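# Load steel bar into welding fixture and lock clamp

## Task

Put the steel bar into the welding fixture so that its square end is pushed fully against the end stop and its side lies against the side blocks, then close and lock the toggle clamp.

## Robot and tools

Robot: two arms, left_arm and right_arm, each ending in a four-digit hand (index, middle, ring, thumb). right_arm has a right hand, left_arm a mirrored left hand. Each hand has 16 motors plus a shared current cap and speed setting.

Scene frame (all positions and offsets): origin on the floor plane z = 0, under the midpoint between the two arm bases, which sit 0.90 m above it. +x is forward (the direction both arms face), +z is up, and left_arm is on the +y side. Image left/right does not match arm names. Reported hand point positions and orientations may be wrong by a few cm, worse at long reach.

Hand point axes (right hand): +z runs along straight fingers toward the tips, +x across the palm away from the thumb, +y out of the palm face (palm surface at y = -0.062 m). On the left hand +x points toward the thumb instead. Straight fingertips end about 0.139 m beyond knuckles at z = -0.017 m. A rigid mast near the wrist on the palm side (x +0.05 to +0.10, z -0.16 to -0.11, out to y = +0.06 m; x sign flipped on the left hand) can strike things. Fingertips have rubber caps; the rest is hard plastic.

The 48-number row (every action row and every move target), all values in [-1, 1]: left_arm dx, dy, dz, rx, ry, rz; then 16 left hand motor goals; left current_limit, speed; then right_arm dx, dy, dz, rx, ry, rz; 16 right hand motor goals; right current_limit, speed. Both arms are always included.

Pose numbers are offsets, not poses: displacement of that arm's hand point from its current "Hand target" (the last commanded pose), along scene axes; rotation (rx, ry, rz as one rotation vector) is about the Hand target position. Scale: 1.0 = 0.6 m or 180 degrees. Sending all six as 0 re-requests the current Hand target; repeating a nonzero offset moves further. Commanded orientation is clipped to within 32 degrees of the measured one each step.

Hand motor order: index_abd, index_mcp, index_pip, index_dip, middle_abd, middle_mcp, middle_pip, middle_dip, ring_abd, ring_mcp, ring_pip, ring_dip, thumb_cmc, thumb_axl, thumb_mcp, thumb_ipl. Each is an absolute goal angle mapped linearly between its stops (degrees at +1, -1; straight value): _abd (-60, +60; 0.00), _mcp (-18, +128; 0.75), _pip (-29, +108; 0.58), _dip (-21, +117; 0.70), thumb_cmc (-20, +120; 0.71), thumb_axl (-27, +140; 0.68), thumb_mcp (-69, +109; 0.23), thumb_ipl (-77, +108; 0.17). Moving toward -1 curls the finger joints toward the palm and swings the thumb in front of the palm. A 0 is a real goal; to keep a hand unchanged, echo its hand_goal, hand_current_limit and hand_speed. current_limit maps -1..+1 to 0..550 mA (minimum 11 mA); speed sets slew to (speed+1)/2 of 8.5 rad/s. Defaults: +0.4 and -0.6. Settings persist.

Tools:
- execute_actions(actions, cameras): actions is a list; each action is up to 15 rows, one per 1/30 s; a short action holds its final row. All rows of an action are offsets from the Hand target at that action's start. An empty list returns state plus all camera images.
- move(target, speed, blend, stop_force, zero, blocking, cameras): straight-line path to one row or a list of up to 15 rows, each an offset from the same starting Hand targets. speed in m/s (0.002 to 3.2, default 0.25; turning up to twice that in rad/s). blend in m rounds corners in a list. stop_force in N (4 to 120) ends an arm's path on felt resistance against its motion; unreliable when the hand rotates, and omit it when pulling away from a contact. zero (default true) rezeroes before moving. blocking=false returns early (not allowed with stop_force). No collision avoidance. Paths last 0.5 to 10 s. Result adds a "move:" line: done, off_target, moving, held, fault, plus limits such as paced or held.
- wait(seconds 0 to 10), stop(), zero_wrist_force(arm), zoom_image(camera, region [x0,y0,x1,y1] pixels, max 504x504), finished_scene(scene 1 to 3; ends the scene irreversibly, goal must hold without the robot).
Cameras: cam_spot_left, cam_spot_right, cam_left_wrist, cam_right_wrist (all 672x504).

Results: per arm end_effector_position (m), end_effector_quat_wxyz, velocities (omitted when joints read "within noise"), Hand target, joint positions and torques, Wrist force/torque in the hand point's axes (plus a peak line), and hand_goal, hand_measured, hand_current_ma, hand_state (moving, goal, blocked, overload). The hand point often settles short of its Hand target; send the remaining gap as an offset.

Avoid: net force near 150 N or joint contact torque over limits (elbow 138, wrists about 33 to 36 N m, held weight included) triggers a 10 s arm stop; targets even slightly beyond a firm contact can do it. Fast contact hits harder. A motor at 495 mA or more for 5 s shuts down. Motors overheat from holding loads, stretched arms or pushing unreachable poses. Keep arms from pressing on each other; avoid paths near an arm's own base. Don't drop the bar, release it while moving, slam it into the fixture, or knock anything off the table.

Each tool is called after "Emit:" in YAML: its name, and indented under it one key for each argument.

## Session

Emit:
execute_actions:
  actions: []
  cameras: ["all"]

Scene clock: 0.00 s.
left_arm: end_effector_position=(+0.0450, +0.6407, +1.2611) hand_goal=(+0.000, +0.754, +0.576, +0.696, +0.000, +0.754, +0.576, +0.696, +0.000, +0.754, +0.576, +0.696, +0.714, +0.678, +0.226, +0.168) hand_measured=(+0.000, +0.754, +0.576, +0.696, +0.000, +0.754, +0.576, +0.696, +0.000, +0.754, +0.576, +0.696, +0.714, +0.678, +0.226, +0.168) hand_current_ma=(+0, +0, +0, +0, +0, +0, +0, +0, +0, +0, +0, +0, +0, +0, +0, +0) hand_state=(goal, goal, goal, goal, goal, goal, goal, goal, goal, goal, goal, goal, goal, goal, goal, goal) hand_current_limit=0.40 hand_speed=-0.60 end_effector_quat_wxyz=(-0.027, -0.328, +0.874, -0.358) | right_arm: end_effector_position=(+0.1463, -0.4886, +1.2390) hand_goal=(+0.000, +0.754, +0.576, +0.696, +0.000, +0.754, +0.576, +0.696, +0.000, +0.754, +0.576, +0.696, +0.714, +0.678, +0.226, +0.168) hand_measured=(+0.000, +0.754, +0.576, +0.696, +0.000, +0.754, +0.576, +0.696, +0.000, +0.754, +0.576, +0.696, +0.714, +0.678, +0.226, +0.168) hand_current_ma=(+0, +0, +0, +0, +0, +0, +0, +0, +0, +0, +0, +0, +0, +0, +0, +0) hand_state=(goal, goal, goal, goal, goal, goal, goal, goal, goal, goal, goal, goal, goal, goal, goal, goal) hand_current_limit=0.40 hand_speed=-0.60 end_effector_quat_wxyz=(-0.076, -0.088, +0.930, -0.349)
Joint positions: left_arm=[0.399 -2.06 2.316 1.418 2.3 1.29] | right_arm=[-0.098 -2.06 2.312 1.337 2.3 1.29]
Joint velocities: within noise
Joint torques (N m): no reading
Wrist force (N): no reading
Wrist torque (N m): no reading
Wrist force, peak (N): no reading
Hand target: left_arm +0.0450, +0.6407, +1.2611; -0.027, -0.328, +0.874, -0.358 | right_arm +0.1463, -0.4886, +1.2390; -0.076, -0.088, +0.930, -0.349

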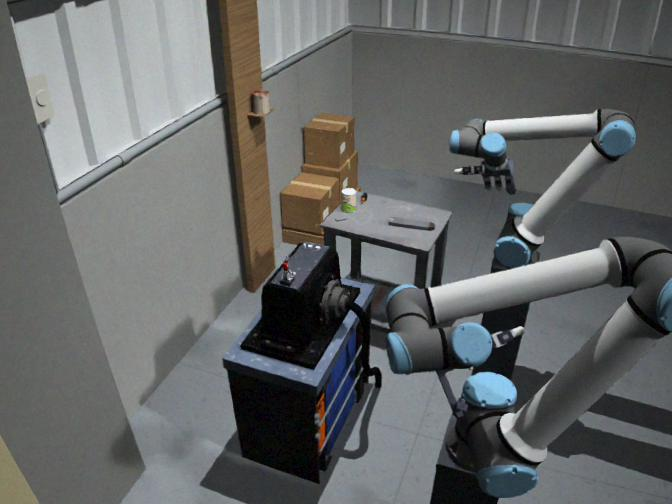

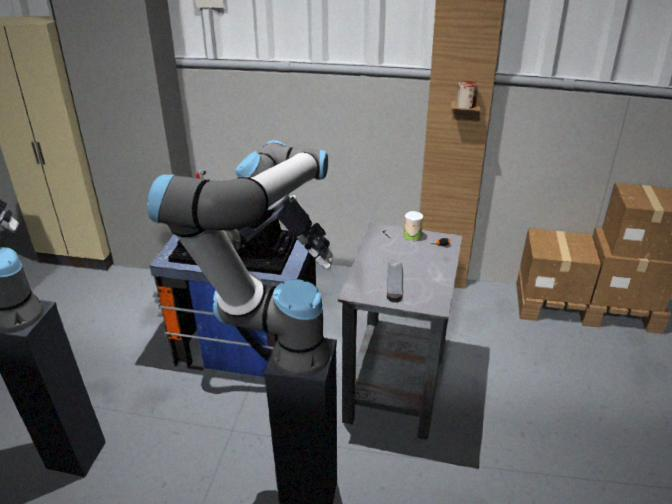

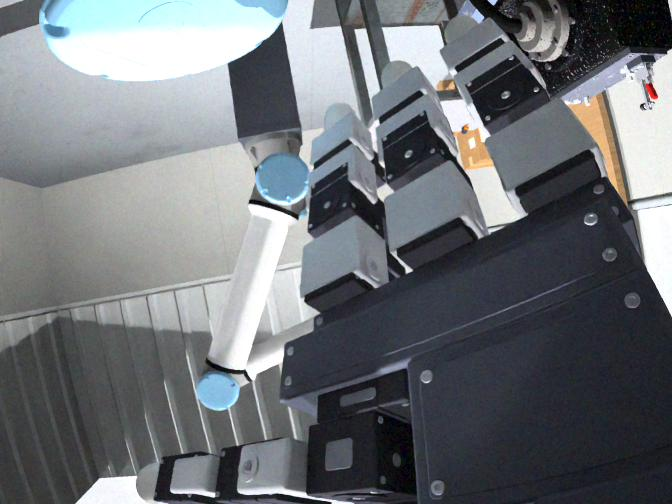

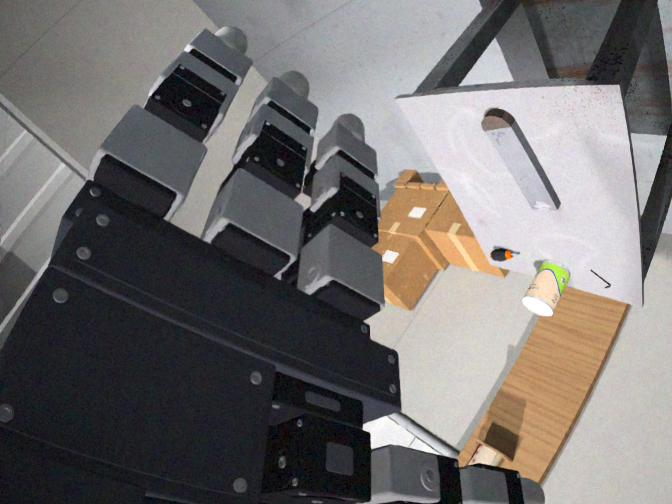

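Emit:
move:
  target: [0,0,0,0,0,0,0,0.754,0.5766,0.6957,0,0.754,0.5766,0.6957,0,0.754,0.5766,0.6957,0.714,0.678,0.2247,0.1676,0.4,-0.6,0.5062,-0.1023,0.1017,0.4208,-0.0316,-0.0734,0,1,1,0.348,0,1,1,0.348,0,1,1,0.348,0.714,0.678,0.2247,0.1676,0.75,-0.6]
  speed: 0.3
  cameras: ["cam_right_wrist"]

Scene clock: 54.93 s.
left_arm: end_effector_position=(+0.0450, +0.6407, +1.2611) hand_goal=(+0.000, +0.754, +0.576, +0.696, +0.000, +0.754, +0.576, +0.696, +0.000, +0.754, +0.576, +0.696, +0.714, +0.678, +0.224, +0.168) hand_measured=(+0.000, +0.750, +0.576, +0.696, +0.000, +0.750, +0.576, +0.696, +0.000, +0.750, +0.576, +0.696, +0.712, +0.678, +0.222, +0.168) hand_current_ma=(+0, -15, +2, +0, +0, -14, +2, +0, +0, -13, +2, +0, -8, -2, -4, -1) hand_state=(goal, goal, goal, goal, goal, goal, goal, goal, goal, goal, goal, goal, goal, goal, goal, goal) hand_current_limit=0.40 hand_speed=-0.60 end_effector_quat_wxyz=(-0.027, -0.328, +0.874, -0.358) | right_arm: end_effector_position=(+0.4500, -0.5500, +1.3001) hand_goal=(+0.000, +1.000, +1.000, +0.348, +0.000, +1.000, +1.000, +0.348, +0.000, +1.000, +1.000, +0.348, +0.714, +0.678, +0.224, +0.168) hand_measured=(+0.000, +0.998, +0.996, +0.350, +0.000, +0.998, +0.996, +0.350, +0.000, +0.998, +0.996, +0.350, +0.718, +0.678, +0.222, +0.168) hand_current_ma=(+0, +0, -1, +0, +0, +0, -1, +0, +0, +0, -1, +0, +0, +0, +0, +0) hand_state=(goal, goal, goal, goal, goal, goal, goal, goal, goal, goal, goal, goal, goal, goal, goal, goal) hand_current_limit=0.75 hand_speed=-0.60 end_effector_quat_wxyz=(+0.001, +0.000, +0.954, +0.301)
Joint positions: left_arm=[0.399 -2.06 2.316 1.418 2.3 1.29] | right_arm=[-0.833 -1.475 2.012 1.511 1.174 0.64]
Joint torques (N m): left_arm=[1.1 1.77 -37.73 3.59 1.36 -0.23] | right_arm=[7.85 -39.31 -25.02 0.71 -2.05 1.32]
Wrist force (N): left_arm=[0.1 -0.2 -0.2] | right_arm=[-0.2 -1.8 -0.2]
Wrist torque (N m): left_arm=[0.00 -0.02 0.01] | right_arm=[-0.09 0.10 0.18]
Wrist force, peak (N): left_arm=[0.3 -0.5 -0.5] | right_arm=[-1.5 -2.5 -0.1]
Hand target: left_arm +0.0450, +0.6407, +1.2611; -0.027, -0.328, +0.874, -0.358 | right_arm +0.4501, -0.5499, +1.3001; +0.001, +0.000, +0.954, +0.301
Off the commanded pose: left_arm 0.000 m, 0 deg | right_arm 0.000 m, 0 deg.
move: done
Images, in order (width x height): cam_right_wrist 672x504.

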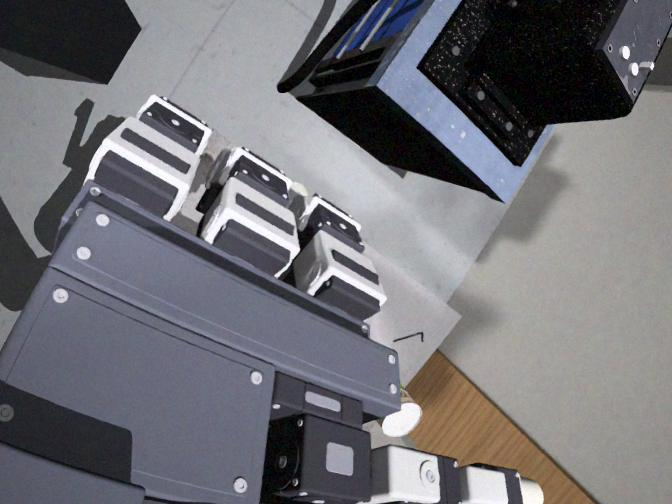

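Emit:
move:
  target:
    - [0,0,0,0,0,0,0,0.754,0.5766,0.6957,0,0.754,0.5766,0.6957,0,0.754,0.5766,0.6957,0.714,0.678,0.2247,0.1676,0.4,-0.6,0.1183,0.0380,0.0995,0.0744,-0.0819,-0.0574,0,1,1,0.348,0,1,1,0.348,0,1,1,0.348,0.714,0.678,0.2247,0.1676,0.75,-0.6]
    - [0,0,0,0,0,0,0,0.754,0.5766,0.6957,0,0.754,0.5766,0.6957,0,0.754,0.5766,0.6957,0.714,0.678,0.2247,0.1676,0.4,-0.6,0.2095,0.0295,0.2297,0.1489,-0.1638,-0.1148,0,1,1,0.348,0,1,1,0.348,0,1,1,0.348,0.714,0.678,0.2247,0.1676,0.75,-0.6]
  speed: 0.4
  blend: [0.02,0]

Scene clock: 74.77 s.
left_arm: end_effector_position=(+0.0450, +0.6407, +1.2611) hand_goal=(+0.000, +0.754, +0.576, +0.696, +0.000, +0.754, +0.576, +0.696, +0.000, +0.754, +0.576, +0.696, +0.714, +0.678, +0.224, +0.168) hand_measured=(+0.000, +0.750, +0.576, +0.696, +0.000, +0.750, +0.576, +0.696, +0.000, +0.750, +0.576, +0.696, +0.712, +0.678, +0.222, +0.168) hand_current_ma=(+0, -15, +2, +0, +0, -14, +2, +0, +0, -13, +2, +0, -8, -2, -4, -1) hand_state=(goal, goal, goal, goal, goal, goal, goal, goal, goal, goal, goal, goal, goal, goal, goal, goal) hand_current_limit=0.40 hand_speed=-0.60 end_effector_quat_wxyz=(-0.027, -0.328, +0.874, -0.358) | right_arm: end_effector_position=(+0.5758, -0.5323, +1.4378) hand_goal=(+0.000, +1.000, +1.000, +0.348, +0.000, +1.000, +1.000, +0.348, +0.000, +1.000, +1.000, +0.348, +0.714, +0.678, +0.224, +0.168) hand_measured=(+0.000, +1.000, +0.998, +0.350, +0.000, +1.000, +0.998, +0.350, +0.000, +1.000, +0.998, +0.350, +0.720, +0.678, +0.222, +0.168) hand_current_ma=(+0, +0, +0, +0, +0, +0, +0, +0, +0, +0, +0, +0, +1, +0, +0, +0) hand_state=(goal, goal, goal, goal, goal, goal, goal, goal, goal, goal, goal, goal, goal, goal, goal, goal) hand_current_limit=0.75 hand_speed=-0.60 end_effector_quat_wxyz=(+0.293, +0.092, +0.813, +0.495)
Joint positions: left_arm=[0.399 -2.06 2.316 1.418 2.3 1.29] | right_arm=[-0.811 -1.468 2.021 1.445 0.381 0.694]
Joint torques (N m): left_arm=[2 4.42 -37.42 3.7 1.45 -0.64] | right_arm=[-10.53 -65.58 -26.14 8.58 -4.5 0.33]
Wrist force (N): left_arm=[0.4 -0.2 -0.4] | right_arm=[0.4 -2.3 -0.3]
Wrist torque (N m): left_arm=[0.00 -0.05 0.04] | right_arm=[-0.07 0.06 0.11]
Wrist force, peak (N): left_arm=[0.8 0.1 0.0] | right_arm=[0.8 -2.9 -0.7]
Hand target: left_arm +0.0450, +0.6407, +1.2611; -0.027, -0.328, +0.874, -0.358 | right_arm +0.5758, -0.5322, +1.4379; +0.293, +0.092, +0.813, +0.495
Off the commanded pose: left_arm 0.000 m, 0 deg | right_arm 0.000 m, 0 deg.
move: done

Emit:
move:
  target:
    - [0,0,0,0,0,0,0,0.754,0.5766,0.6957,0,0.754,0.5766,0.6957,0,0.754,0.5766,0.6957,0.714,0.678,0.2247,0.1676,0.4,-0.6,0.0428,-0.0477,0.1412,0.0760,-0.0800,-0.0500,0,1,1,0.348,0,1,1,0.348,0,1,1,0.348,0.714,0.678,0.2247,0.1676,0.75,-0.6]
    - [0,0,0,0,0,0,0,0.754,0.5766,0.6957,0,0.754,0.5766,0.6957,0,0.754,0.5766,0.6957,0.714,0.678,0.2247,0.1676,0.4,-0.6,0.0403,-0.1332,0.2742,0.1534,-0.1614,-0.1009,0,1,1,0.348,0,1,1,0.348,0,1,1,0.348,0.714,0.678,0.2247,0.1676,0.75,-0.6]
    - [0,0,0,0,0,0,0,0.754,0.5766,0.6957,0,0.754,0.5766,0.6957,0,0.754,0.5766,0.6957,0.714,0.678,0.2247,0.1676,0.4,-0.6,-0.0095,-0.2448,0.3773,0.2318,-0.2440,-0.1525,0,1,1,0.348,0,1,1,0.348,0,1,1,0.348,0.714,0.678,0.2247,0.1676,0.75,-0.6]
    - [0,0,0,0,0,0,0,0.754,0.5766,0.6957,0,0.754,0.5766,0.6957,0,0.754,0.5766,0.6957,0.714,0.678,0.2247,0.1676,0.4,-0.6,-0.0997,-0.3657,0.4333,0.3106,-0.3269,-0.2043,0,1,1,0.348,0,1,1,0.348,0,1,1,0.348,0.714,0.678,0.2247,0.1676,0.75,-0.6]
  speed: 0.5
  blend: [0.02,0.02,0.02,0]

Scene clock: 98.30 s.
left_arm: end_effector_position=(+0.0450, +0.6407, +1.2611) hand_goal=(+0.000, +0.754, +0.576, +0.696, +0.000, +0.754, +0.576, +0.696, +0.000, +0.754, +0.576, +0.696, +0.714, +0.678, +0.224, +0.168) hand_measured=(+0.000, +0.750, +0.576, +0.696, +0.000, +0.750, +0.576, +0.696, +0.000, +0.750, +0.576, +0.696, +0.712, +0.678, +0.222, +0.168) hand_current_ma=(+0, -15, +2, +0, +0, -14, +2, +0, +0, -13, +2, +0, -8, -2, -4, -1) hand_state=(goal, goal, goal, goal, goal, goal, goal, goal, goal, goal, goal, goal, goal, goal, goal, goal) hand_current_limit=0.40 hand_speed=-0.60 end_effector_quat_wxyz=(-0.027, -0.328, +0.874, -0.358) | right_arm: end_effector_position=(+0.5160, -0.7516, +1.6979) hand_goal=(+0.000, +1.000, +1.000, +0.348, +0.000, +1.000, +1.000, +0.348, +0.000, +1.000, +1.000, +0.348, +0.714, +0.678, +0.224, +0.168) hand_measured=(+0.000, +1.000, +1.000, +0.350, +0.000, +1.000, +1.000, +0.350, +0.000, +1.000, +1.000, +0.350, +0.722, +0.678, +0.226, +0.168) hand_current_ma=(+0, +0, +0, +0, +0, +0, +0, +0, +0, +0, +0, +0, +2, +0, +0, +0) hand_state=(goal, goal, goal, goal, goal, goal, goal, goal, goal, goal, goal, goal, goal, goal, goal, goal) hand_current_limit=0.75 hand_speed=-0.60 end_effector_quat_wxyz=(+0.688, +0.200, +0.199, +0.669)
Joint positions: left_arm=[0.399 -2.06 2.316 1.418 2.3 1.29] | right_arm=[-0.739 -1.447 1.993 1.476 -1.205 0.626]
Joint torques (N m): left_arm=[0.86 3.95 -38.5 3.89 1.33 -0.62] | right_arm=[-10.14 -29.5 -26.98 -0.66 -2.42 1.76]
Wrist force (N): left_arm=[0.2 0.0 -0.1] | right_arm=[0.9 -2.1 -2.3]
Wrist torque (N m): left_arm=[0.01 -0.03 0.02] | right_arm=[0.11 -0.03 0.25]
Wrist force, peak (N): left_arm=[0.5 -0.4 0.5] | right_arm=[1.1 -2.7 -2.2]
Hand target: left_arm +0.0450, +0.6407, +1.2611; -0.027, -0.328, +0.874, -0.358 | right_arm +0.5159, -0.7517, +1.6979; +0.688, +0.200, +0.199, +0.669
Off the commanded pose: left_arm 0.000 m, 0 deg | right_arm 0.000 m, 0 deg.
move: done

Emit:
move:
  target:
    - [0,0,0,0,0,0,0,0.754,0.5766,0.6957,0,0.754,0.5766,0.6957,0,0.754,0.5766,0.6957,0.714,0.678,0.2247,0.1676,0.4,-0.6,0.1953,-0.1780,-0.1768,0.1684,0.1848,0,0,1,1,0.348,0,1,1,0.348,0,1,1,0.348,0.714,0.678,0.2247,0.1676,0.75,-0.6]
    - [0,0,0,0,0,0,0,0.754,0.5766,0.6957,0,0.754,0.5766,0.6957,0,0.754,0.5766,0.6957,0.714,0.678,0.2247,0.1676,0.4,-0.6,0.2408,-0.2197,-0.4885,0.3368,0.3696,0,0,1,1,0.348,0,1,1,0.348,0,1,1,0.348,0.714,0.678,0.2247,0.1676,0.75,-0.6]
    - [0,0,0,0,0,0,0,0.754,0.5766,0.6957,0,0.754,0.5766,0.6957,0,0.754,0.5766,0.6957,0.714,0.678,0.2247,0.1676,0.4,-0.6,0.1100,-0.1007,-0.7525,0.5052,0.5543,0,0,1,1,0.348,0,1,1,0.348,0,1,1,0.348,0.714,0.678,0.2247,0.1676,0.75,-0.6]
    - [0,0,0,0,0,0,0,0.754,0.5766,0.6957,0,0.754,0.5766,0.6957,0,0.754,0.5766,0.6957,0.714,0.678,0.2247,0.1676,0.4,-0.6,-0.1095,0.1258,-0.8098,-0.7087,-0.6905,-0.0113,0,1,1,0.348,0,1,1,0.348,0,1,1,0.348,0.714,0.678,0.2247,0.1676,0.75,-0.6]
  speed: 0.4
  blend: [0.03,0.03,0.03,0]

Emit:
move:
  target:
    - [0,0,0,0,0,0,0,0.754,0.5766,0.6957,0,0.754,0.5766,0.6957,0,0.754,0.5766,0.6957,0.714,0.678,0.2247,0.1676,0.4,-0.6,-0.1283,0.1051,0.0737,0,0.287,-0.4095,0,1,1,0.348,0,1,1,0.348,0,1,1,0.348,0.714,0.678,0.2247,0.1676,0.75,-0.6]
    - [0,0,0,0,0,0,0,0.754,0.5766,0.6957,0,0.754,0.5766,0.6957,0,0.754,0.5766,0.6957,0.714,0.678,0.2247,0.1676,0.4,-0.6,0,0.2102,0.1473,0,0.574,-0.819,0,1,1,0.348,0,1,1,0.348,0,1,1,0.348,0.714,0.678,0.2247,0.1676,0.75,-0.6]
  speed: 0.4
  blend: [0.03,0]
  cameras: ["cam_right_wrist","cam_spot_right"]

Scene clock: 136.70 s.
left_arm: end_effector_position=(+0.0450, +0.6407, +1.2611) hand_goal=(+0.000, +0.754, +0.576, +0.696, +0.000, +0.754, +0.576, +0.696, +0.000, +0.754, +0.576, +0.696, +0.714, +0.678, +0.224, +0.168) hand_measured=(+0.000, +0.750, +0.576, +0.696, +0.000, +0.750, +0.576, +0.696, +0.000, +0.750, +0.576, +0.696, +0.712, +0.678, +0.222, +0.168) hand_current_ma=(+0, -15, +2, +0, +0, -14, +2, +0, +0, -13, +2, +0, -8, -2, -4, -1) hand_state=(goal, goal, goal, goal, goal, goal, goal, goal, goal, goal, goal, goal, goal, goal, goal, goal) hand_current_limit=0.40 hand_speed=-0.60 end_effector_quat_wxyz=(-0.027, -0.328, +0.874, -0.358) | right_arm: end_effector_position=(+0.4503, -0.6763, +1.2120) hand_goal=(+0.000, +1.000, +1.000, +0.348, +0.000, +1.000, +1.000, +0.348, +0.000, +1.000, +1.000, +0.348, +0.714, +0.678, +0.224, +0.168) hand_measured=(+0.000, +0.992, +1.000, +0.350, +0.000, +0.992, +1.000, +0.350, +0.000, +0.994, +1.000, +0.350, +0.710, +0.678, +0.222, +0.168) hand_current_ma=(+0, -2, +0, +0, +0, -2, +0, +0, +0, -1, +0, +0, +0, +0, +0, +0) hand_state=(goal, goal, goal, goal, goal, goal, goal, goal, goal, goal, goal, goal, goal, goal, goal, goal) hand_current_limit=0.75 hand_speed=-0.60 end_effector_quat_wxyz=(-0.301, +0.954, +0.000, +0.000)
Joint positions: left_arm=[0.399 -2.06 2.316 1.418 2.3 1.29] | right_arm=[-0.743 -1.862 2.134 4.884 -1.135 0.728]
Joint torques (N m): left_arm=[0.71 3.74 -39.16 3.9 1.25 -0.39] | right_arm=[8.68 -44.71 -37.46 -0.29 -0.98 -0.41]
Wrist force (N): left_arm=[0.2 0.1 0.0] | right_arm=[0.5 -0.5 -0.1]
Wrist torque (N m): left_arm=[0.01 -0.03 0.02] | right_arm=[-0.09 0.04 -0.01]
Wrist force, peak (N): left_arm=[0.6 -0.5 0.4] | right_arm=[-0.6 -3.2 -2.2]
Hand target: left_arm +0.0450, +0.6407, +1.2611; -0.027, -0.328, +0.874, -0.358 | right_arm +0.4502, -0.6762, +1.2120; -0.301, +0.954, +0.000, -0.001
Off the commanded pose: left_arm 0.000 m, 0 deg | right_arm 0.000 m, 0 deg.
move: done

Scene clock: 141.17 s.
left_arm: end_effector_position=(+0.0450, +0.6407, +1.2611) hand_goal=(+0.000, +0.754, +0.576, +0.696, +0.000, +0.754, +0.576, +0.696, +0.000, +0.754, +0.576, +0.696, +0.714, +0.678, +0.224, +0.168) hand_measured=(+0.000, +0.750, +0.576, +0.696, +0.000, +0.750, +0.576, +0.696, +0.000, +0.750, +0.576, +0.696, +0.712, +0.678, +0.222, +0.168) hand_current_ma=(+0, -15, +2, +0, +0, -14, +2, +0, +0, -13, +2, +0, -8, -2, -4, -1) hand_state=(goal, goal, goal, goal, goal, goal, goal, goal, goal, goal, goal, goal, goal, goal, goal, goal) hand_current_limit=0.40 hand_speed=-0.60 end_effector_quat_wxyz=(-0.027, -0.328, +0.874, -0.358) | right_arm: end_effector_position=(+0.4502, -0.5500, +1.3004) hand_goal=(+0.000, +1.000, +1.000, +0.348, +0.000, +1.000, +1.000, +0.348, +0.000, +1.000, +1.000, +0.348, +0.714, +0.678, +0.224, +0.168) hand_measured=(+0.000, +0.998, +1.000, +0.350, +0.000, +0.998, +1.000, +0.350, +0.000, +0.998, +1.000, +0.350, +0.718, +0.678, +0.222, +0.168) hand_current_ma=(+0, +0, +0, +0, +0, +0, +0, +0, +0, +0, +0, +0, +0, +0, +0, +0) hand_state=(goal, goal, goal, goal, goal, goal, goal, goal, goal, goal, goal, goal, goal, goal, goal, goal) hand_current_limit=0.75 hand_speed=-0.60 end_effector_quat_wxyz=(+0.000, +0.000, +0.954, +0.301)
Joint positions: left_arm=[0.399 -2.06 2.316 1.418 2.3 1.29] | right_arm=[-0.833 -1.931 2.188 4.932 -1.174 3.782]
Joint torques (N m): left_arm=[1.82 2.43 -38.48 3.99 1.66 -0.55] | right_arm=[-0.93 4.29 -51.4 -7.07 -0.15 1.88]
Wrist force (N): left_arm=[0.7 -0.1 0.1] | right_arm=[-0.1 -2.4 -0.4]
Wrist torque (N m): left_arm=[-0.03 -0.09 0.07] | right_arm=[-0.27 0.08 0.02]
Wrist force, peak (N): left_arm=[0.4 -0.7 0.3] | right_arm=[0.7 -3.1 -1.0]
Hand target: left_arm +0.0450, +0.6407, +1.2611; -0.027, -0.328, +0.874, -0.358 | right_arm +0.4502, -0.5501, +1.3004; +0.000, +0.000, +0.954, +0.301
Off the commanded pose: left_arm 0.000 m, 0 deg | right_arm 0.000 m, 0 deg.
move: done
Images, in order (width x height): cam_spot_right 672x504, cam_right_wrist 672x504.

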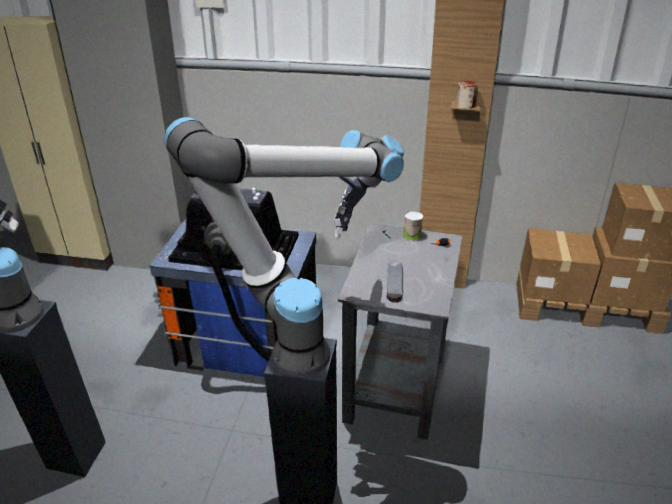

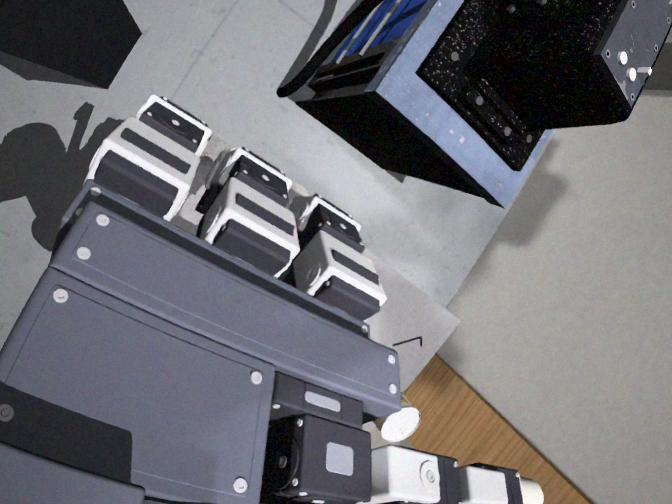

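Emit:
move:
  target: [0,0,0,0,0,0,0,0.754,0.5766,0.6957,0,0.754,0.5766,0.6957,0,0.754,0.5766,0.6957,0.714,0.678,0.2247,0.1676,0.4,-0.6,0,-0.5,-0.25,0,0,0,0,1,1,0.348,0,1,1,0.348,0,1,1,0.348,0.714,0.678,0.2247,0.1676,0.75,-0.6]
  speed: 0.3
  cameras: ["cam_right_wrist"]

Scene clock: 165.10 s.
left_arm: end_effector_position=(+0.0450, +0.6407, +1.2611) hand_goal=(+0.000, +0.754, +0.576, +0.696, +0.000, +0.754, +0.576, +0.696, +0.000, +0.754, +0.576, +0.696, +0.714, +0.678, +0.224, +0.168) hand_measured=(+0.000, +0.750, +0.576, +0.696, +0.000, +0.750, +0.576, +0.696, +0.000, +0.750, +0.576, +0.696, +0.712, +0.678, +0.222, +0.168) hand_current_ma=(+0, -15, +2, +0, +0, -14, +2, +0, +0, -13, +2, +0, -8, -2, -4, -1) hand_state=(goal, goal, goal, goal, goal, goal, goal, goal, goal, goal, goal, goal, goal, goal, goal, goal) hand_current_limit=0.40 hand_speed=-0.60 end_effector_quat_wxyz=(-0.027, -0.328, +0.874, -0.358) | right_arm: end_effector_position=(+0.4502, -0.8500, +1.1504) hand_goal=(+0.000, +1.000, +1.000, +0.348, +0.000, +1.000, +1.000, +0.348, +0.000, +1.000, +1.000, +0.348, +0.714, +0.678, +0.224, +0.168) hand_measured=(+0.000, +1.000, +1.000, +0.350, +0.000, +1.000, +1.000, +0.350, +0.000, +1.000, +1.000, +0.350, +0.720, +0.678, +0.222, +0.168) hand_current_ma=(+0, +0, +0, +0, +0, +0, +0, +0, +0, +0, +0, +0, +1, +0, +0, +0) hand_state=(goal, goal, goal, goal, goal, goal, goal, goal, goal, goal, goal, goal, goal, goal, goal, goal) hand_current_limit=0.75 hand_speed=-0.60 end_effector_quat_wxyz=(+0.000, +0.000, +0.954, +0.301)
Joint positions: left_arm=[0.399 -2.06 2.316 1.418 2.3 1.29] | right_arm=[-1.139 -1.458 2.055 4.681 -1.327 3.503]
Joint torques (N m): left_arm=[1.37 4.61 -38.21 3.83 1.79 -0.6] | right_arm=[-3.21 -35.11 -38.58 -0.04 -0.39 -0.12]
Wrist force (N): left_arm=[0.0 0.1 0.0] | right_arm=[0.2 -2.5 -0.1]
Wrist torque (N m): left_arm=[0.01 0.00 0.00] | right_arm=[-0.26 0.04 0.19]
Wrist force, peak (N): left_arm=[0.7 0.0 -0.3] | right_arm=[0.0 -5.5 -0.7]
Hand target: left_arm +0.0450, +0.6407, +1.2611; -0.027, -0.328, +0.874, -0.358 | right_arm +0.4502, -0.8501, +1.1504; +0.000, +0.000, +0.954, +0.301
Off the commanded pose: left_arm 0.000 m, 0 deg | right_arm 0.000 m, 0 deg.
move: done
Images, in order (width x height): cam_right_wrist 672x504.

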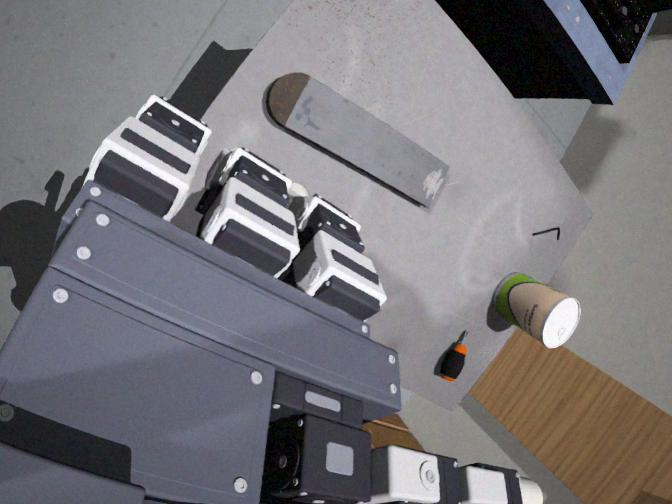

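Emit:
zoom_image:
  camera: "cam_right_wrist"
  region: [250, 50, 502, 239]

Emit:
zoom_image:
  camera: "cam_right_wrist"
  region: [420, 0, 672, 252]

Emit:
zoom_image:
  camera: "cam_right_wrist"
  region: [150, 0, 402, 120]

Scaled by 2.000 from the camera's 672x504 image, which has a finer 960x720 frame.

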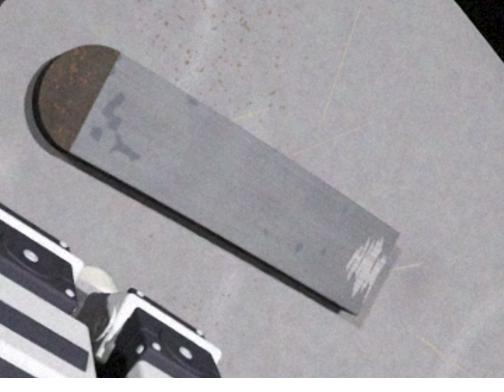

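Scaled by 2.000 from the camera's 672x504 image, which has a finer 960x720 frame.

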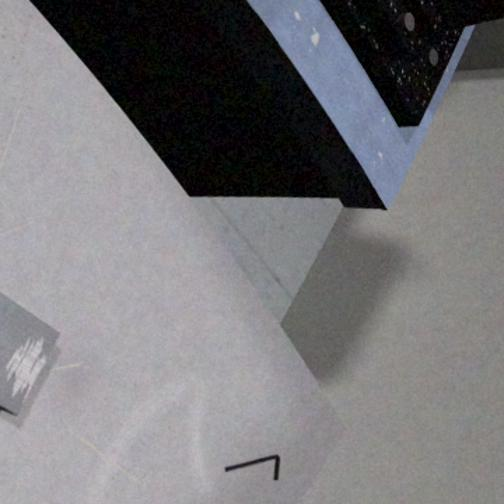

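Scaled by 2.000 from the camera's 672x504 image, which has a finer 960x720 frame.

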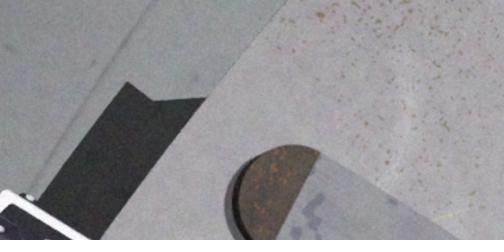

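Emit:
move:
  target: [0,0,0,0,0,0,0,0.754,0.5766,0.6957,0,0.754,0.5766,0.6957,0,0.754,0.5766,0.6957,0.714,0.678,0.2247,0.1676,0.4,-0.6,0.083,0.4167,0.2167,0,0,0.1111,0,1,1,0.348,0,1,1,0.348,0,1,1,0.348,0.714,0.678,0.2247,0.1676,0.75,-0.6]
  speed: 0.4

Emit:
move:
  target: [0,0,0,0,0,0,0,0.754,0.5766,0.6957,0,0.754,0.5766,0.6957,0,0.754,0.5766,0.6957,0.714,0.678,0.2247,0.1676,0.4,-0.6,0.3,0.55,-0.0333,0,0,0.15,0,1,1,0.348,0,1,1,0.348,0,1,1,0.348,0.714,0.678,0.2247,0.1676,0.75,-0.6]
  speed: 0.4
  cameras: ["all"]

Scene clock: 214.23 s.
left_arm: end_effector_position=(+0.0450, +0.6407, +1.2611) hand_goal=(+0.000, +0.754, +0.576, +0.696, +0.000, +0.754, +0.576, +0.696, +0.000, +0.754, +0.576, +0.696, +0.714, +0.678, +0.224, +0.168) hand_measured=(+0.000, +0.750, +0.576, +0.696, +0.000, +0.750, +0.576, +0.696, +0.000, +0.750, +0.576, +0.696, +0.712, +0.678, +0.222, +0.168) hand_current_ma=(+0, -15, +2, +0, +0, -14, +2, +0, +0, -13, +2, +0, -8, -2, -4, -1) hand_state=(goal, goal, goal, goal, goal, goal, goal, goal, goal, goal, goal, goal, goal, goal, goal, goal) hand_current_limit=0.40 hand_speed=-0.60 end_effector_quat_wxyz=(-0.027, -0.328, +0.874, -0.358) | right_arm: end_effector_position=(+0.5000, -0.6001, +1.2804) hand_goal=(+0.000, +1.000, +1.000, +0.348, +0.000, +1.000, +1.000, +0.348, +0.000, +1.000, +1.000, +0.348, +0.714, +0.678, +0.224, +0.168) hand_measured=(+0.000, +1.000, +1.000, +0.350, +0.000, +1.000, +1.000, +0.350, +0.000, +1.000, +1.000, +0.350, +0.720, +0.678, +0.222, +0.168) hand_current_ma=(+0, +0, +0, +0, +0, +0, +0, +0, +0, +0, +0, +0, +1, +0, +0, +0) hand_state=(goal, goal, goal, goal, goal, goal, goal, goal, goal, goal, goal, goal, goal, goal, goal, goal) hand_current_limit=0.75 hand_speed=-0.60 end_effector_quat_wxyz=(-0.052, -0.165, +0.939, +0.296)
Joint positions: left_arm=[0.399 -2.06 2.316 1.418 2.3 1.29] | right_arm=[-0.726 -1.665 2.012 4.917 -1.294 3.559]
Joint torques (N m): left_arm=[1.15 3.98 -38.55 3.84 1.7 -0.46] | right_arm=[8.81 -20.16 -40.75 -5.01 -0.63 -0.22]
Wrist force (N): left_arm=[0.2 0.0 0.1] | right_arm=[-0.2 -2.9 -0.6]
Wrist torque (N m): left_arm=[-0.01 -0.02 0.03] | right_arm=[-0.22 0.04 -0.04]
Wrist force, peak (N): left_arm=[0.6 -0.4 -0.2] | right_arm=[2.5 -5.4 -0.8]
Hand target: left_arm +0.0450, +0.6407, +1.2611; -0.027, -0.328, +0.874, -0.358 | right_arm +0.5000, -0.6000, +1.2804; -0.052, -0.165, +0.939, +0.296
Off the commanded pose: left_arm 0.000 m, 0 deg | right_arm 0.000 m, 0 deg.
move: done

Scene clock: 215.73 s.
left_arm: end_effector_position=(+0.0450, +0.6407, +1.2611) hand_goal=(+0.000, +0.754, +0.576, +0.696, +0.000, +0.754, +0.576, +0.696, +0.000, +0.754, +0.576, +0.696, +0.714, +0.678, +0.224, +0.168) hand_measured=(+0.000, +0.750, +0.576, +0.696, +0.000, +0.750, +0.576, +0.696, +0.000, +0.750, +0.576, +0.696, +0.712, +0.678, +0.222, +0.168) hand_current_ma=(+0, -15, +2, +0, +0, -14, +2, +0, +0, -13, +2, +0, -8, -2, -4, -1) hand_state=(goal, goal, goal, goal, goal, goal, goal, goal, goal, goal, goal, goal, goal, goal, goal, goal) hand_current_limit=0.40 hand_speed=-0.60 end_effector_quat_wxyz=(-0.027, -0.328, +0.874, -0.358) | right_arm: end_effector_position=(+0.6799, -0.2701, +1.2604) hand_goal=(+0.000, +1.000, +1.000, +0.348, +0.000, +1.000, +1.000, +0.348, +0.000, +1.000, +1.000, +0.348, +0.714, +0.678, +0.224, +0.168) hand_measured=(+0.000, +1.000, +1.000, +0.350, +0.000, +1.000, +1.000, +0.350, +0.000, +1.000, +1.000, +0.350, +0.720, +0.678, +0.222, +0.168) hand_current_ma=(+0, +0, +0, +0, +0, +0, +0, +0, +0, +0, +0, +0, +1, +0, +0, +0) hand_state=(goal, goal, goal, goal, goal, goal, goal, goal, goal, goal, goal, goal, goal, goal, goal, goal) hand_current_limit=0.75 hand_speed=-0.60 end_effector_quat_wxyz=(-0.120, -0.380, +0.875, +0.276)
Joint positions: left_arm=[0.399 -2.06 2.316 1.418 2.3 1.29] | right_arm=[-0.068 -1.294 1.65 4.853 -1.2 3.73]
Joint torques (N m): left_arm=[1.17 5.19 -38.37 3.97 1.63 -0.7] | right_arm=[10.11 -58.87 -51.71 -6.67 -0.58 -1.28]
Wrist force (N): left_arm=[0.3 0.0 -0.3] | right_arm=[0.3 -2.7 -0.3]
Wrist torque (N m): left_arm=[0.02 -0.04 0.03] | right_arm=[-0.27 0.04 -0.07]
Wrist force, peak (N): left_arm=[0.7 0.1 -0.6] | right_arm=[2.6 -4.6 -1.7]
Hand target: left_arm +0.0450, +0.6407, +1.2611; -0.027, -0.328, +0.874, -0.358 | right_arm +0.6800, -0.2700, +1.2604; -0.119, -0.380, +0.875, +0.276
Off the commanded pose: left_arm 0.000 m, 0 deg | right_arm 0.000 m, 0 deg.
move: done

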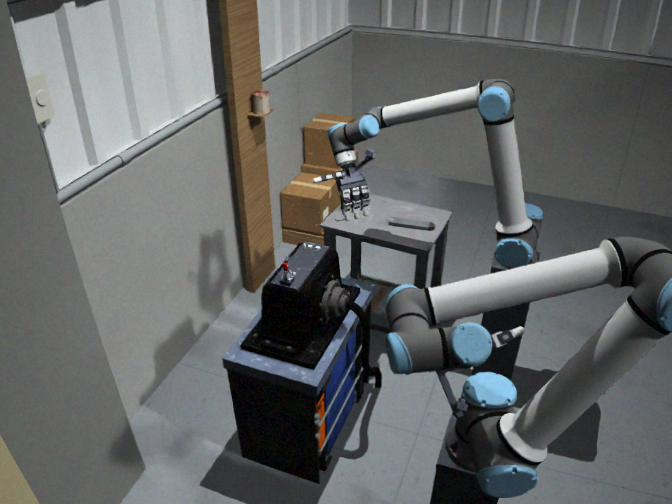

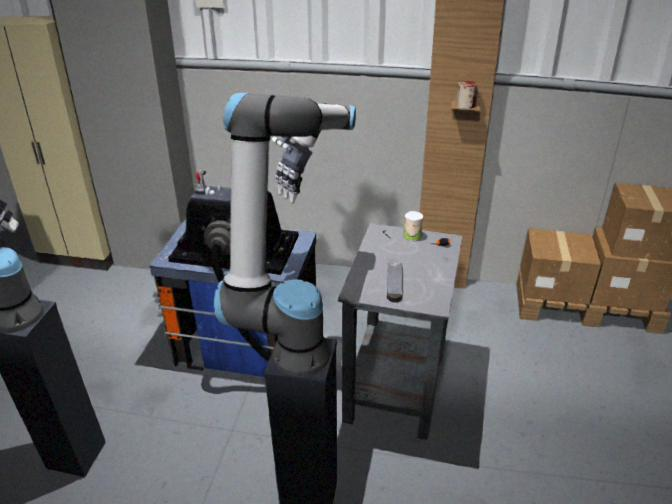

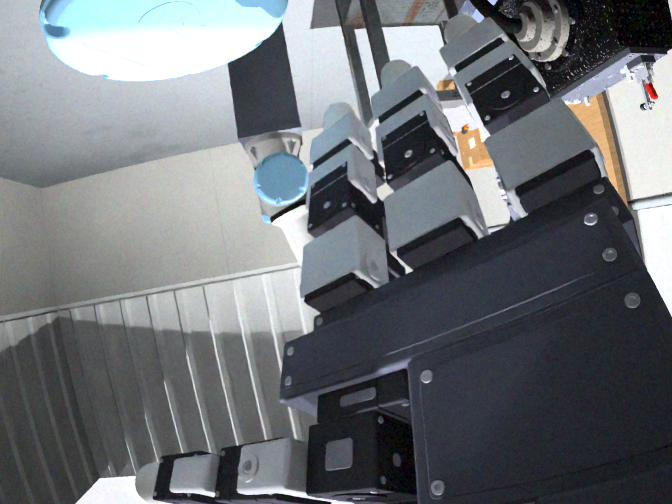

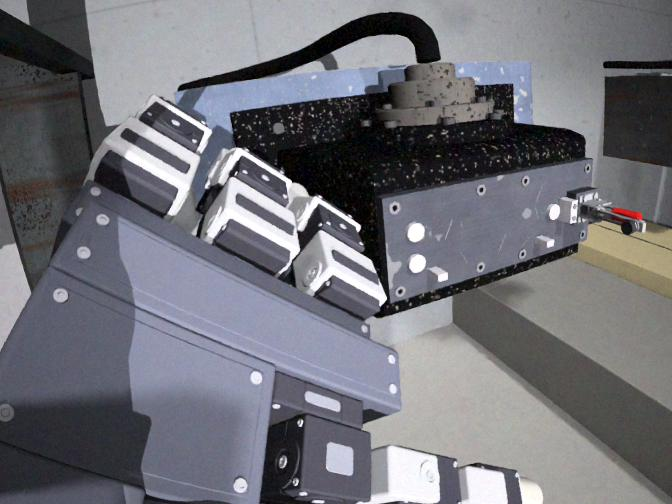

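Emit:
zoom_image:
  camera: "cam_right_wrist"
  region: [372, 140, 540, 320]

Emit:
zoom_image:
  camera: "cam_right_wrist"
  region: [500, 130, 668, 280]

Scaled by 2.800 from the camera's 672x504 image, which has a finer 960x720 frame.

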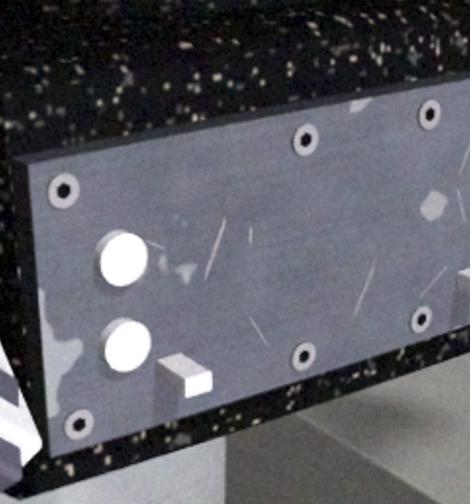

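Scaled by 3.000 from the camera's 672x504 image, which has a finer 960x720 frame.

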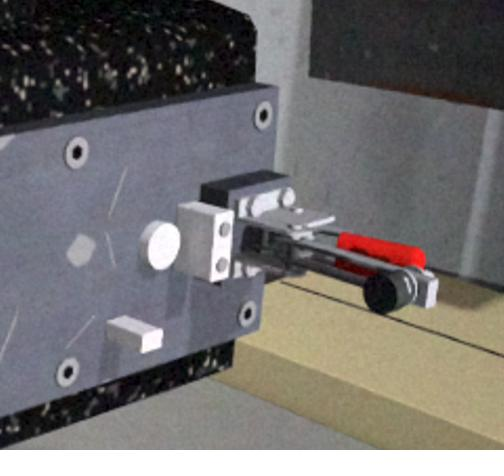

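Emit:
move:
  target: [0,0,0,0,0,0,0,0.754,0.5766,0.6957,0,0.754,0.5766,0.6957,0,0.754,0.5766,0.6957,0.714,0.678,0.2247,0.1676,0.4,-0.6,-0.1333,0.2667,-0.0333,0,0,-0.2611,0,1,1,0.348,0,1,1,0.348,0,1,1,0.348,0.714,0.678,0.2247,0.1676,0.75,-0.6]
  speed: 0.3
  cameras: ["cam_right_wrist"]

Scene clock: 263.43 s.
left_arm: end_effector_position=(+0.0450, +0.6407, +1.2611) hand_goal=(+0.000, +0.754, +0.576, +0.696, +0.000, +0.754, +0.576, +0.696, +0.000, +0.754, +0.576, +0.696, +0.714, +0.678, +0.224, +0.168) hand_measured=(+0.000, +0.750, +0.576, +0.696, +0.000, +0.750, +0.576, +0.696, +0.000, +0.750, +0.576, +0.696, +0.712, +0.678, +0.222, +0.168) hand_current_ma=(+0, -15, +2, +0, +0, -14, +2, +0, +0, -13, +2, +0, -8, -2, -4, -1) hand_state=(goal, goal, goal, goal, goal, goal, goal, goal, goal, goal, goal, goal, goal, goal, goal, goal) hand_current_limit=0.40 hand_speed=-0.60 end_effector_quat_wxyz=(-0.027, -0.328, +0.874, -0.358) | right_arm: end_effector_position=(+0.6000, -0.1100, +1.2405) hand_goal=(+0.000, +1.000, +1.000, +0.348, +0.000, +1.000, +1.000, +0.348, +0.000, +1.000, +1.000, +0.348, +0.714, +0.678, +0.224, +0.168) hand_measured=(+0.000, +1.000, +1.000, +0.350, +0.000, +1.000, +1.000, +0.350, +0.000, +1.000, +1.000, +0.350, +0.720, +0.678, +0.222, +0.168) hand_current_ma=(+0, +0, +0, +0, +0, +0, +0, +0, +0, +0, +0, +0, +1, +0, +0, +0) hand_state=(goal, goal, goal, goal, goal, goal, goal, goal, goal, goal, goal, goal, goal, goal, goal, goal) hand_current_limit=0.75 hand_speed=-0.60 end_effector_quat_wxyz=(+0.000, +0.000, +0.954, +0.301)
Joint positions: left_arm=[0.399 -2.06 2.316 1.418 2.3 1.29] | right_arm=[0.093 -1.58 2.148 4.078 -0.963 4.828]
Joint torques (N m): left_arm=[1.4 5.93 -38.91 3.77 1.99 -0.49] | right_arm=[4.17 -20.87 -39.2 -7.59 3.38 2.01]
Wrist force (N): left_arm=[0.3 -0.2 -0.3] | right_arm=[0.1 -2.5 0.4]
Wrist torque (N m): left_arm=[0.00 -0.05 0.04] | right_arm=[-0.30 0.10 -0.16]
Wrist force, peak (N): left_arm=[0.4 0.7 0.1] | right_arm=[-0.1 -3.8 -1.0]
Hand target: left_arm +0.0450, +0.6407, +1.2611; -0.027, -0.328, +0.874, -0.358 | right_arm +0.6001, -0.1100, +1.2404; +0.000, +0.000, +0.954, +0.301
Off the commanded pose: left_arm 0.000 m, 0 deg | right_arm 0.000 m, 0 deg.
move: done
Images, in order (width x height): cam_right_wrist 672x504.

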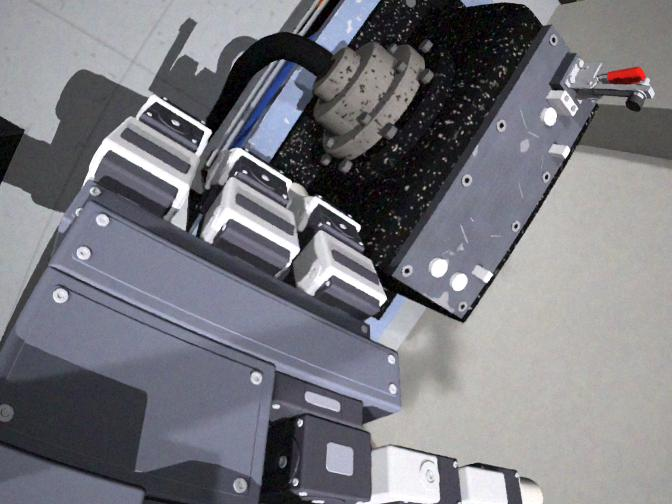

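Emit:
zoom_image:
  camera: "cam_right_wrist"
  region: [390, 170, 558, 330]

Emit:
zoom_image:
  camera: "cam_right_wrist"
  region: [500, 20, 668, 180]

Scaled by 3.000 from the camera's 672x504 image, which has a finer 960x720 frame.

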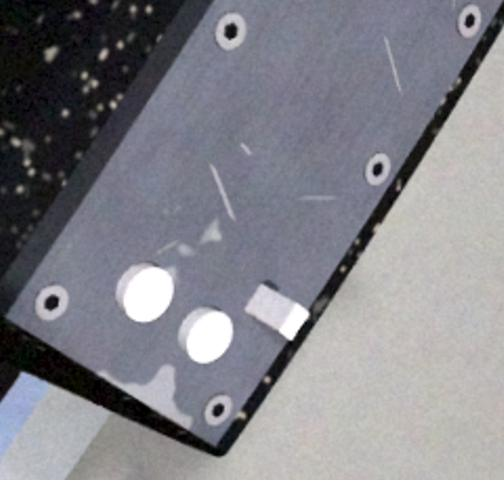

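Scaled by 3.000 from the camera's 672x504 image, which has a finer 960x720 frame.

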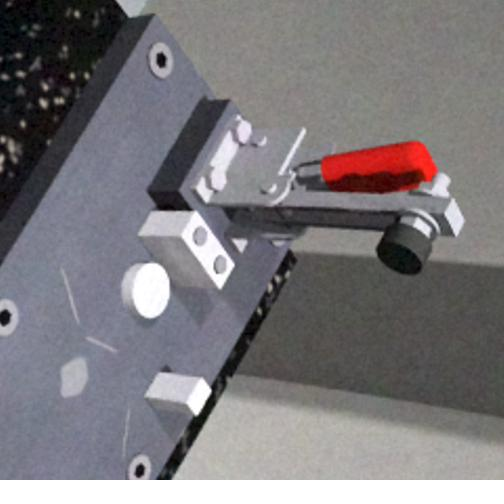

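Emit:
zoom_image:
  camera: "cam_right_wrist"
  region: [530, 70, 602, 124]

Emit:
zoom_image:
  camera: "cam_right_wrist"
  region: [532, 124, 604, 178]

Emit:
zoom_image:
  camera: "cam_right_wrist"
  region: [450, 240, 522, 294]

Scaled by 7.000 from the camera's 672x504 image, which has a finer 960x720 frame.

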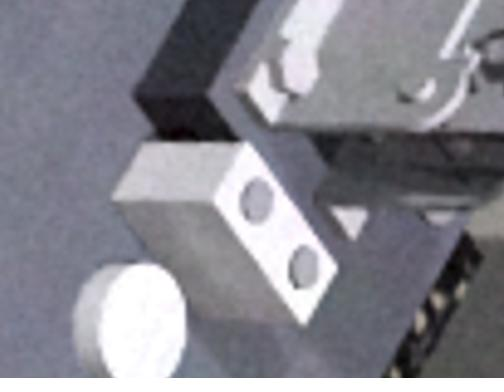

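Scaled by 7.000 from the camera's 672x504 image, which has a finer 960x720 frame.

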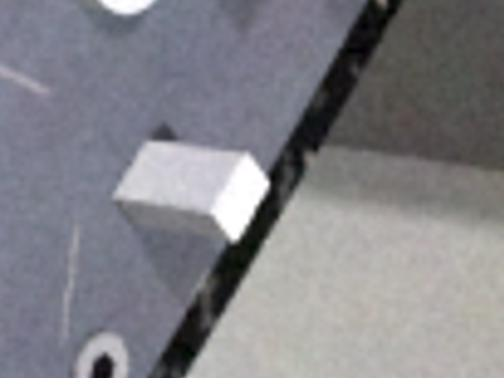

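Scaled by 7.000 from the camera's 672x504 image, which has a finer 960x720 frame.

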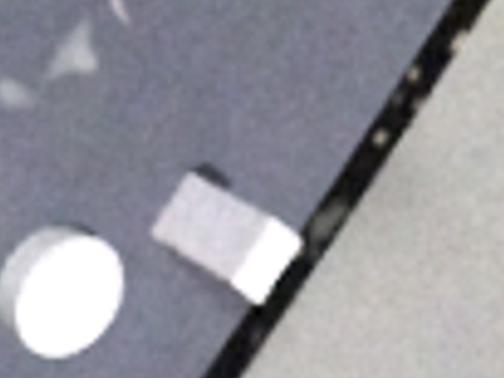

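Emit:
move:
  target:
    - [0.3417,-0.4833,0.0667,-0.048,0.2919,0.2695,0,1,1,0.565,0,1,1,0.565,0,1,1,0.565,0.714,0.678,0.2247,0.1676,0.75,-0.6,-0.1667,-0.6,0.05,0,0,0,0,1,1,0.348,0,1,1,0.348,0,1,1,0.348,0.714,0.678,0.2247,0.1676,0.75,-0.6]
    - [0.4083,-0.9012,0,-0.096,0.5837,0.539,0,1,1,0.565,0,1,1,0.565,0,1,1,0.565,0.714,0.678,0.2247,0.1676,0.75,-0.6,-0.1667,-0.85,0.1,0,0,0,0,1,1,0.348,0,1,1,0.348,0,1,1,0.348,0.714,0.678,0.2247,0.1676,0.75,-0.6]
  speed: 0.4
  blend: [0.05,0]
  cameras: ["cam_spot_right","cam_spot_left"]

Scene clock: 339.03 s.
left_arm: end_effector_position=(+0.2899, +0.0999, +1.2611) hand_goal=(+0.000, +1.000, +1.000, +0.566, +0.000, +1.000, +1.000, +0.566, +0.000, +1.000, +1.000, +0.566, +0.714, +0.678, +0.224, +0.168) hand_measured=(+0.000, +1.000, +0.998, +0.568, +0.000, +1.000, +0.998, +0.568, +0.000, +1.000, +0.996, +0.568, +0.718, +0.678, +0.222, +0.168) hand_current_ma=(+0, +0, -8, +6, +0, +0, -7, +7, +0, +0, -9, +6, +14, -2, -5, -1) hand_state=(goal, goal, goal, goal, goal, goal, goal, goal, goal, goal, goal, goal, goal, goal, goal, goal) hand_current_limit=0.75 hand_speed=-0.60 end_effector_quat_wxyz=(+0.422, +0.906, +0.000, +0.000) end_effector_velocity=(+0.000, +0.001, +0.000) end_effector_angular_velocity=(+0.001, +0.005, +0.003) | right_arm: end_effector_position=(+0.5001, -0.6201, +1.3004) hand_goal=(+0.000, +1.000, +1.000, +0.348, +0.000, +1.000, +1.000, +0.348, +0.000, +1.000, +1.000, +0.348, +0.714, +0.678, +0.224, +0.168) hand_measured=(+0.000, +1.000, +1.000, +0.350, +0.000, +1.000, +1.000, +0.350, +0.000, +1.000, +1.000, +0.350, +0.720, +0.678, +0.222, +0.168) hand_current_ma=(+0, +0, +0, +0, +0, +0, +0, +0, +0, +0, +0, +0, +1, +0, +0, +0) hand_state=(goal, goal, goal, goal, goal, goal, goal, goal, goal, goal, goal, goal, goal, goal, goal, goal) hand_current_limit=0.75 hand_speed=-0.60 end_effector_quat_wxyz=(+0.000, +0.000, +0.954, +0.301)
Joint positions: left_arm=[-1.2 -1.824 2.238 0.319 1.852 -2.897] | right_arm=[-0.852 -1.778 2.081 4.893 -1.183 3.764]
Joint velocities: left_arm=[0 -0.001 0.001 0.001 0.001 -0.005] | right_arm=[within noise]
Joint torques (N m): left_arm=[0.32 -35.06 -29.79 1.28 0.96 -1.93] | right_arm=[9.47 -48.94 -37.23 -6.51 3 1.35]
Wrist force (N): left_arm=[-0.7 1.4 0.2] | right_arm=[-0.2 -2.7 -0.6]
Wrist torque (N m): left_arm=[0.08 0.11 0.10] | right_arm=[-0.29 0.09 0.24]
Wrist force, peak (N): left_arm=[-0.8 1.9 1.8] | right_arm=[0.9 -3.6 -0.7]
Hand target: left_arm +0.2899, +0.1000, +1.2611; +0.422, +0.906, +0.000, +0.000 | right_arm +0.5000, -0.6200, +1.3004; +0.000, +0.000, +0.954, +0.301
Off the commanded pose: left_arm 0.000 m, 0 deg | right_arm 0.000 m, 0 deg.
move: done
Images, in order (width x height): cam_spot_left 672x504, cam_spot_right 672x504.

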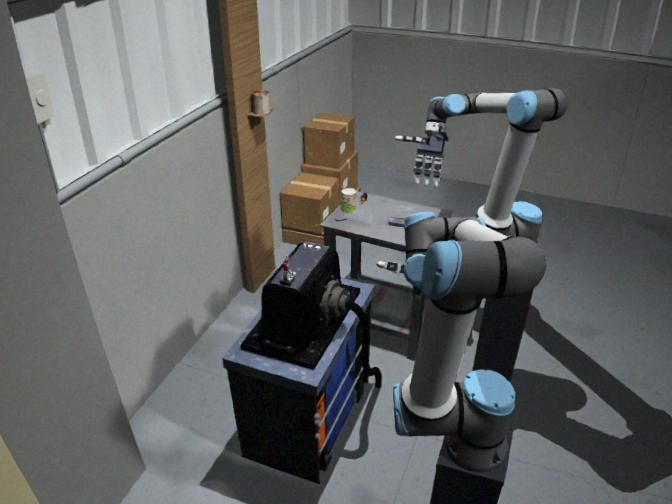

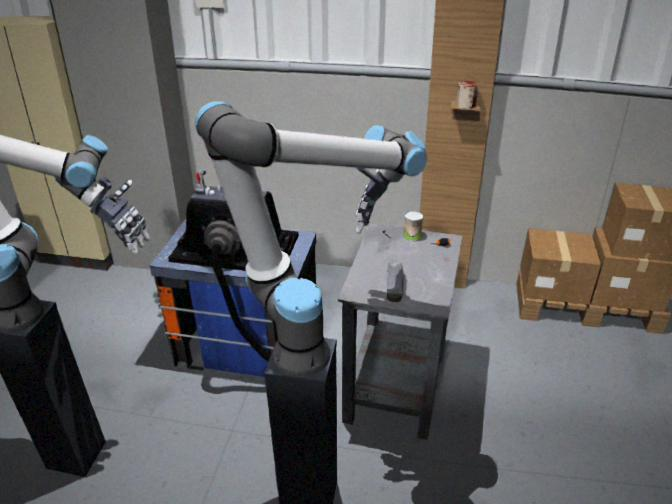

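Emit:
move:
  target: [0.25,-0.8,0,0,0,0,0,1,1,0.565,0,1,1,0.565,0,1,1,0.565,0.714,0.678,0.2247,0.1676,0.75,-0.6,0.0575,-0.1333,-0.093,0,0,0,0,1,1,0.348,0,1,1,0.348,0,1,1,0.348,0.714,0.678,0.2247,0.1676,0.75,-0.6]
  speed: 0.4

Emit:
move:
  target: [0.1575,-0.422,-0.0127,0,0,0,0,1,1,0.565,0,1,1,0.565,0,1,1,0.565,0.714,0.678,0.2247,0.1676,0.75,-0.6,0,0.141,0,0,0,0,0,1,1,0.348,0,1,1,0.348,0,1,1,0.348,0.714,0.678,0.2247,0.1676,0.75,-0.6]
  speed: 0.2

Scene clock: 349.93 s.
left_arm: end_effector_position=(+0.4398, -0.3800, +1.2611) hand_goal=(+0.000, +1.000, +1.000, +0.566, +0.000, +1.000, +1.000, +0.566, +0.000, +1.000, +1.000, +0.566, +0.714, +0.678, +0.224, +0.168) hand_measured=(+0.000, +1.000, +0.998, +0.568, +0.000, +1.000, +0.998, +0.568, +0.000, +1.000, +0.998, +0.568, +0.720, +0.678, +0.222, +0.168) hand_current_ma=(+0, +0, -6, +6, +0, +0, -5, +6, +0, +0, -6, +6, +18, -2, -5, -1) hand_state=(goal, goal, goal, goal, goal, goal, goal, goal, goal, goal, goal, goal, goal, goal, goal, goal) hand_current_limit=0.75 hand_speed=-0.60 end_effector_quat_wxyz=(+0.422, +0.906, +0.000, +0.000) | right_arm: end_effector_position=(+0.5346, -0.7001, +1.2446) hand_goal=(+0.000, +1.000, +1.000, +0.348, +0.000, +1.000, +1.000, +0.348, +0.000, +1.000, +1.000, +0.348, +0.714, +0.678, +0.224, +0.168) hand_measured=(+0.000, +1.000, +1.000, +0.350, +0.000, +1.000, +1.000, +0.350, +0.000, +1.000, +1.000, +0.350, +0.720, +0.678, +0.222, +0.168) hand_current_ma=(+0, +0, +0, +0, +0, +0, +0, +0, +0, +0, +0, +0, +1, +0, +0, +0) hand_state=(goal, goal, goal, goal, goal, goal, goal, goal, goal, goal, goal, goal, goal, goal, goal, goal) hand_current_limit=0.75 hand_speed=-0.60 end_effector_quat_wxyz=(+0.000, +0.000, +0.954, +0.301)
Joint positions: left_arm=[-1.243 -1.03 1.316 0.439 1.82 -2.927] | right_arm=[-0.897 -1.609 2.038 4.783 -1.204 3.722]
Joint torques (N m): left_arm=[20.89 -67.33 -50.94 0.32 2.41 1.78] | right_arm=[14.28 -66.88 -35.33 0.46 1.33 1.72]
Wrist force (N): left_arm=[-1.4 1.3 0.3] | right_arm=[-0.3 -2.8 -0.2]
Wrist torque (N m): left_arm=[0.07 0.31 -0.02] | right_arm=[-0.30 0.08 0.15]
Wrist force, peak (N): left_arm=[0.0 3.2 2.9] | right_arm=[-0.3 -4.1 0.0]
Hand target: left_arm +0.4399, -0.3800, +1.2611; +0.422, +0.906, +0.000, +0.000 | right_arm +0.5345, -0.7000, +1.2446; +0.000, +0.000, +0.954, +0.301
Off the commanded pose: left_arm 0.000 m, 0 deg | right_arm 0.000 m, 0 deg.
move: done

Scene clock: 351.93 s.
left_arm: end_effector_position=(+0.5337, -0.6317, +1.2531) hand_goal=(+0.000, +1.000, +1.000, +0.566, +0.000, +1.000, +1.000, +0.566, +0.000, +1.000, +1.000, +0.566, +0.714, +0.678, +0.224, +0.168) hand_measured=(+0.000, +1.000, +0.998, +0.568, +0.000, +1.000, +0.998, +0.568, +0.000, +1.000, +0.998, +0.568, +0.720, +0.678, +0.222, +0.168) hand_current_ma=(+0, +0, -6, +6, +0, +0, -5, +6, +0, +0, -6, +6, +18, -2, -5, -1) hand_state=(goal, goal, goal, goal, goal, goal, goal, goal, goal, goal, goal, goal, goal, goal, goal, goal) hand_current_limit=0.75 hand_speed=-0.60 end_effector_quat_wxyz=(+0.429, +0.903, +0.003, +0.003) | right_arm: end_effector_position=(+0.5345, -0.6154, +1.2446) hand_goal=(+0.000, +1.000, +1.000, +0.348, +0.000, +1.000, +1.000, +0.348, +0.000, +1.000, +1.000, +0.348, +0.714, +0.678, +0.224, +0.168) hand_measured=(+0.000, +1.000, +1.000, +0.350, +0.000, +1.000, +1.000, +0.350, +0.000, +1.000, +1.000, +0.350, +0.720, +0.678, +0.222, +0.168) hand_current_ma=(+0, +0, +0, +0, +0, +0, +0, +0, +0, +0, +0, +0, +1, +0, +0, +0) hand_state=(goal, goal, goal, goal, goal, goal, goal, goal, goal, goal, goal, goal, goal, goal, goal, goal) hand_current_limit=0.75 hand_speed=-0.60 end_effector_quat_wxyz=(+0.000, +0.000, +0.954, +0.301)
Joint positions: left_arm=[-1.237 -0.32 0.035 0.995 1.82 -2.929] | right_arm=[-0.8 -1.689 2.118 4.748 -1.159 3.815]
Joint torques (N m): left_arm=[-17.98 -104.03 -50 3.28 -2.71 -1.73] | right_arm=[-12.61 -13.95 -52.59 -0.06 -0.33 -0.82]
Wrist force (N): left_arm=[-0.5 0.6 0.4] | right_arm=[0.0 -2.1 -0.3]
Wrist torque (N m): left_arm=[0.00 0.20 0.16] | right_arm=[-0.23 0.12 -0.09]
Wrist force, peak (N): left_arm=[0.2 1.4 2.0] | right_arm=[0.2 -3.8 -0.7]
Hand target: left_arm +0.5344, -0.6332, +1.2535; +0.422, +0.906, +0.000, +0.000 | right_arm +0.5345, -0.6154, +1.2446; +0.000, +0.000, +0.954, +0.301
Off the commanded pose: left_arm 0.002 m, 1 deg | right_arm 0.000 m, 0 deg.
elbow stopped short (left arm): the move would have taken joint 3 (elbow) straighter than the controller allows.
move: done


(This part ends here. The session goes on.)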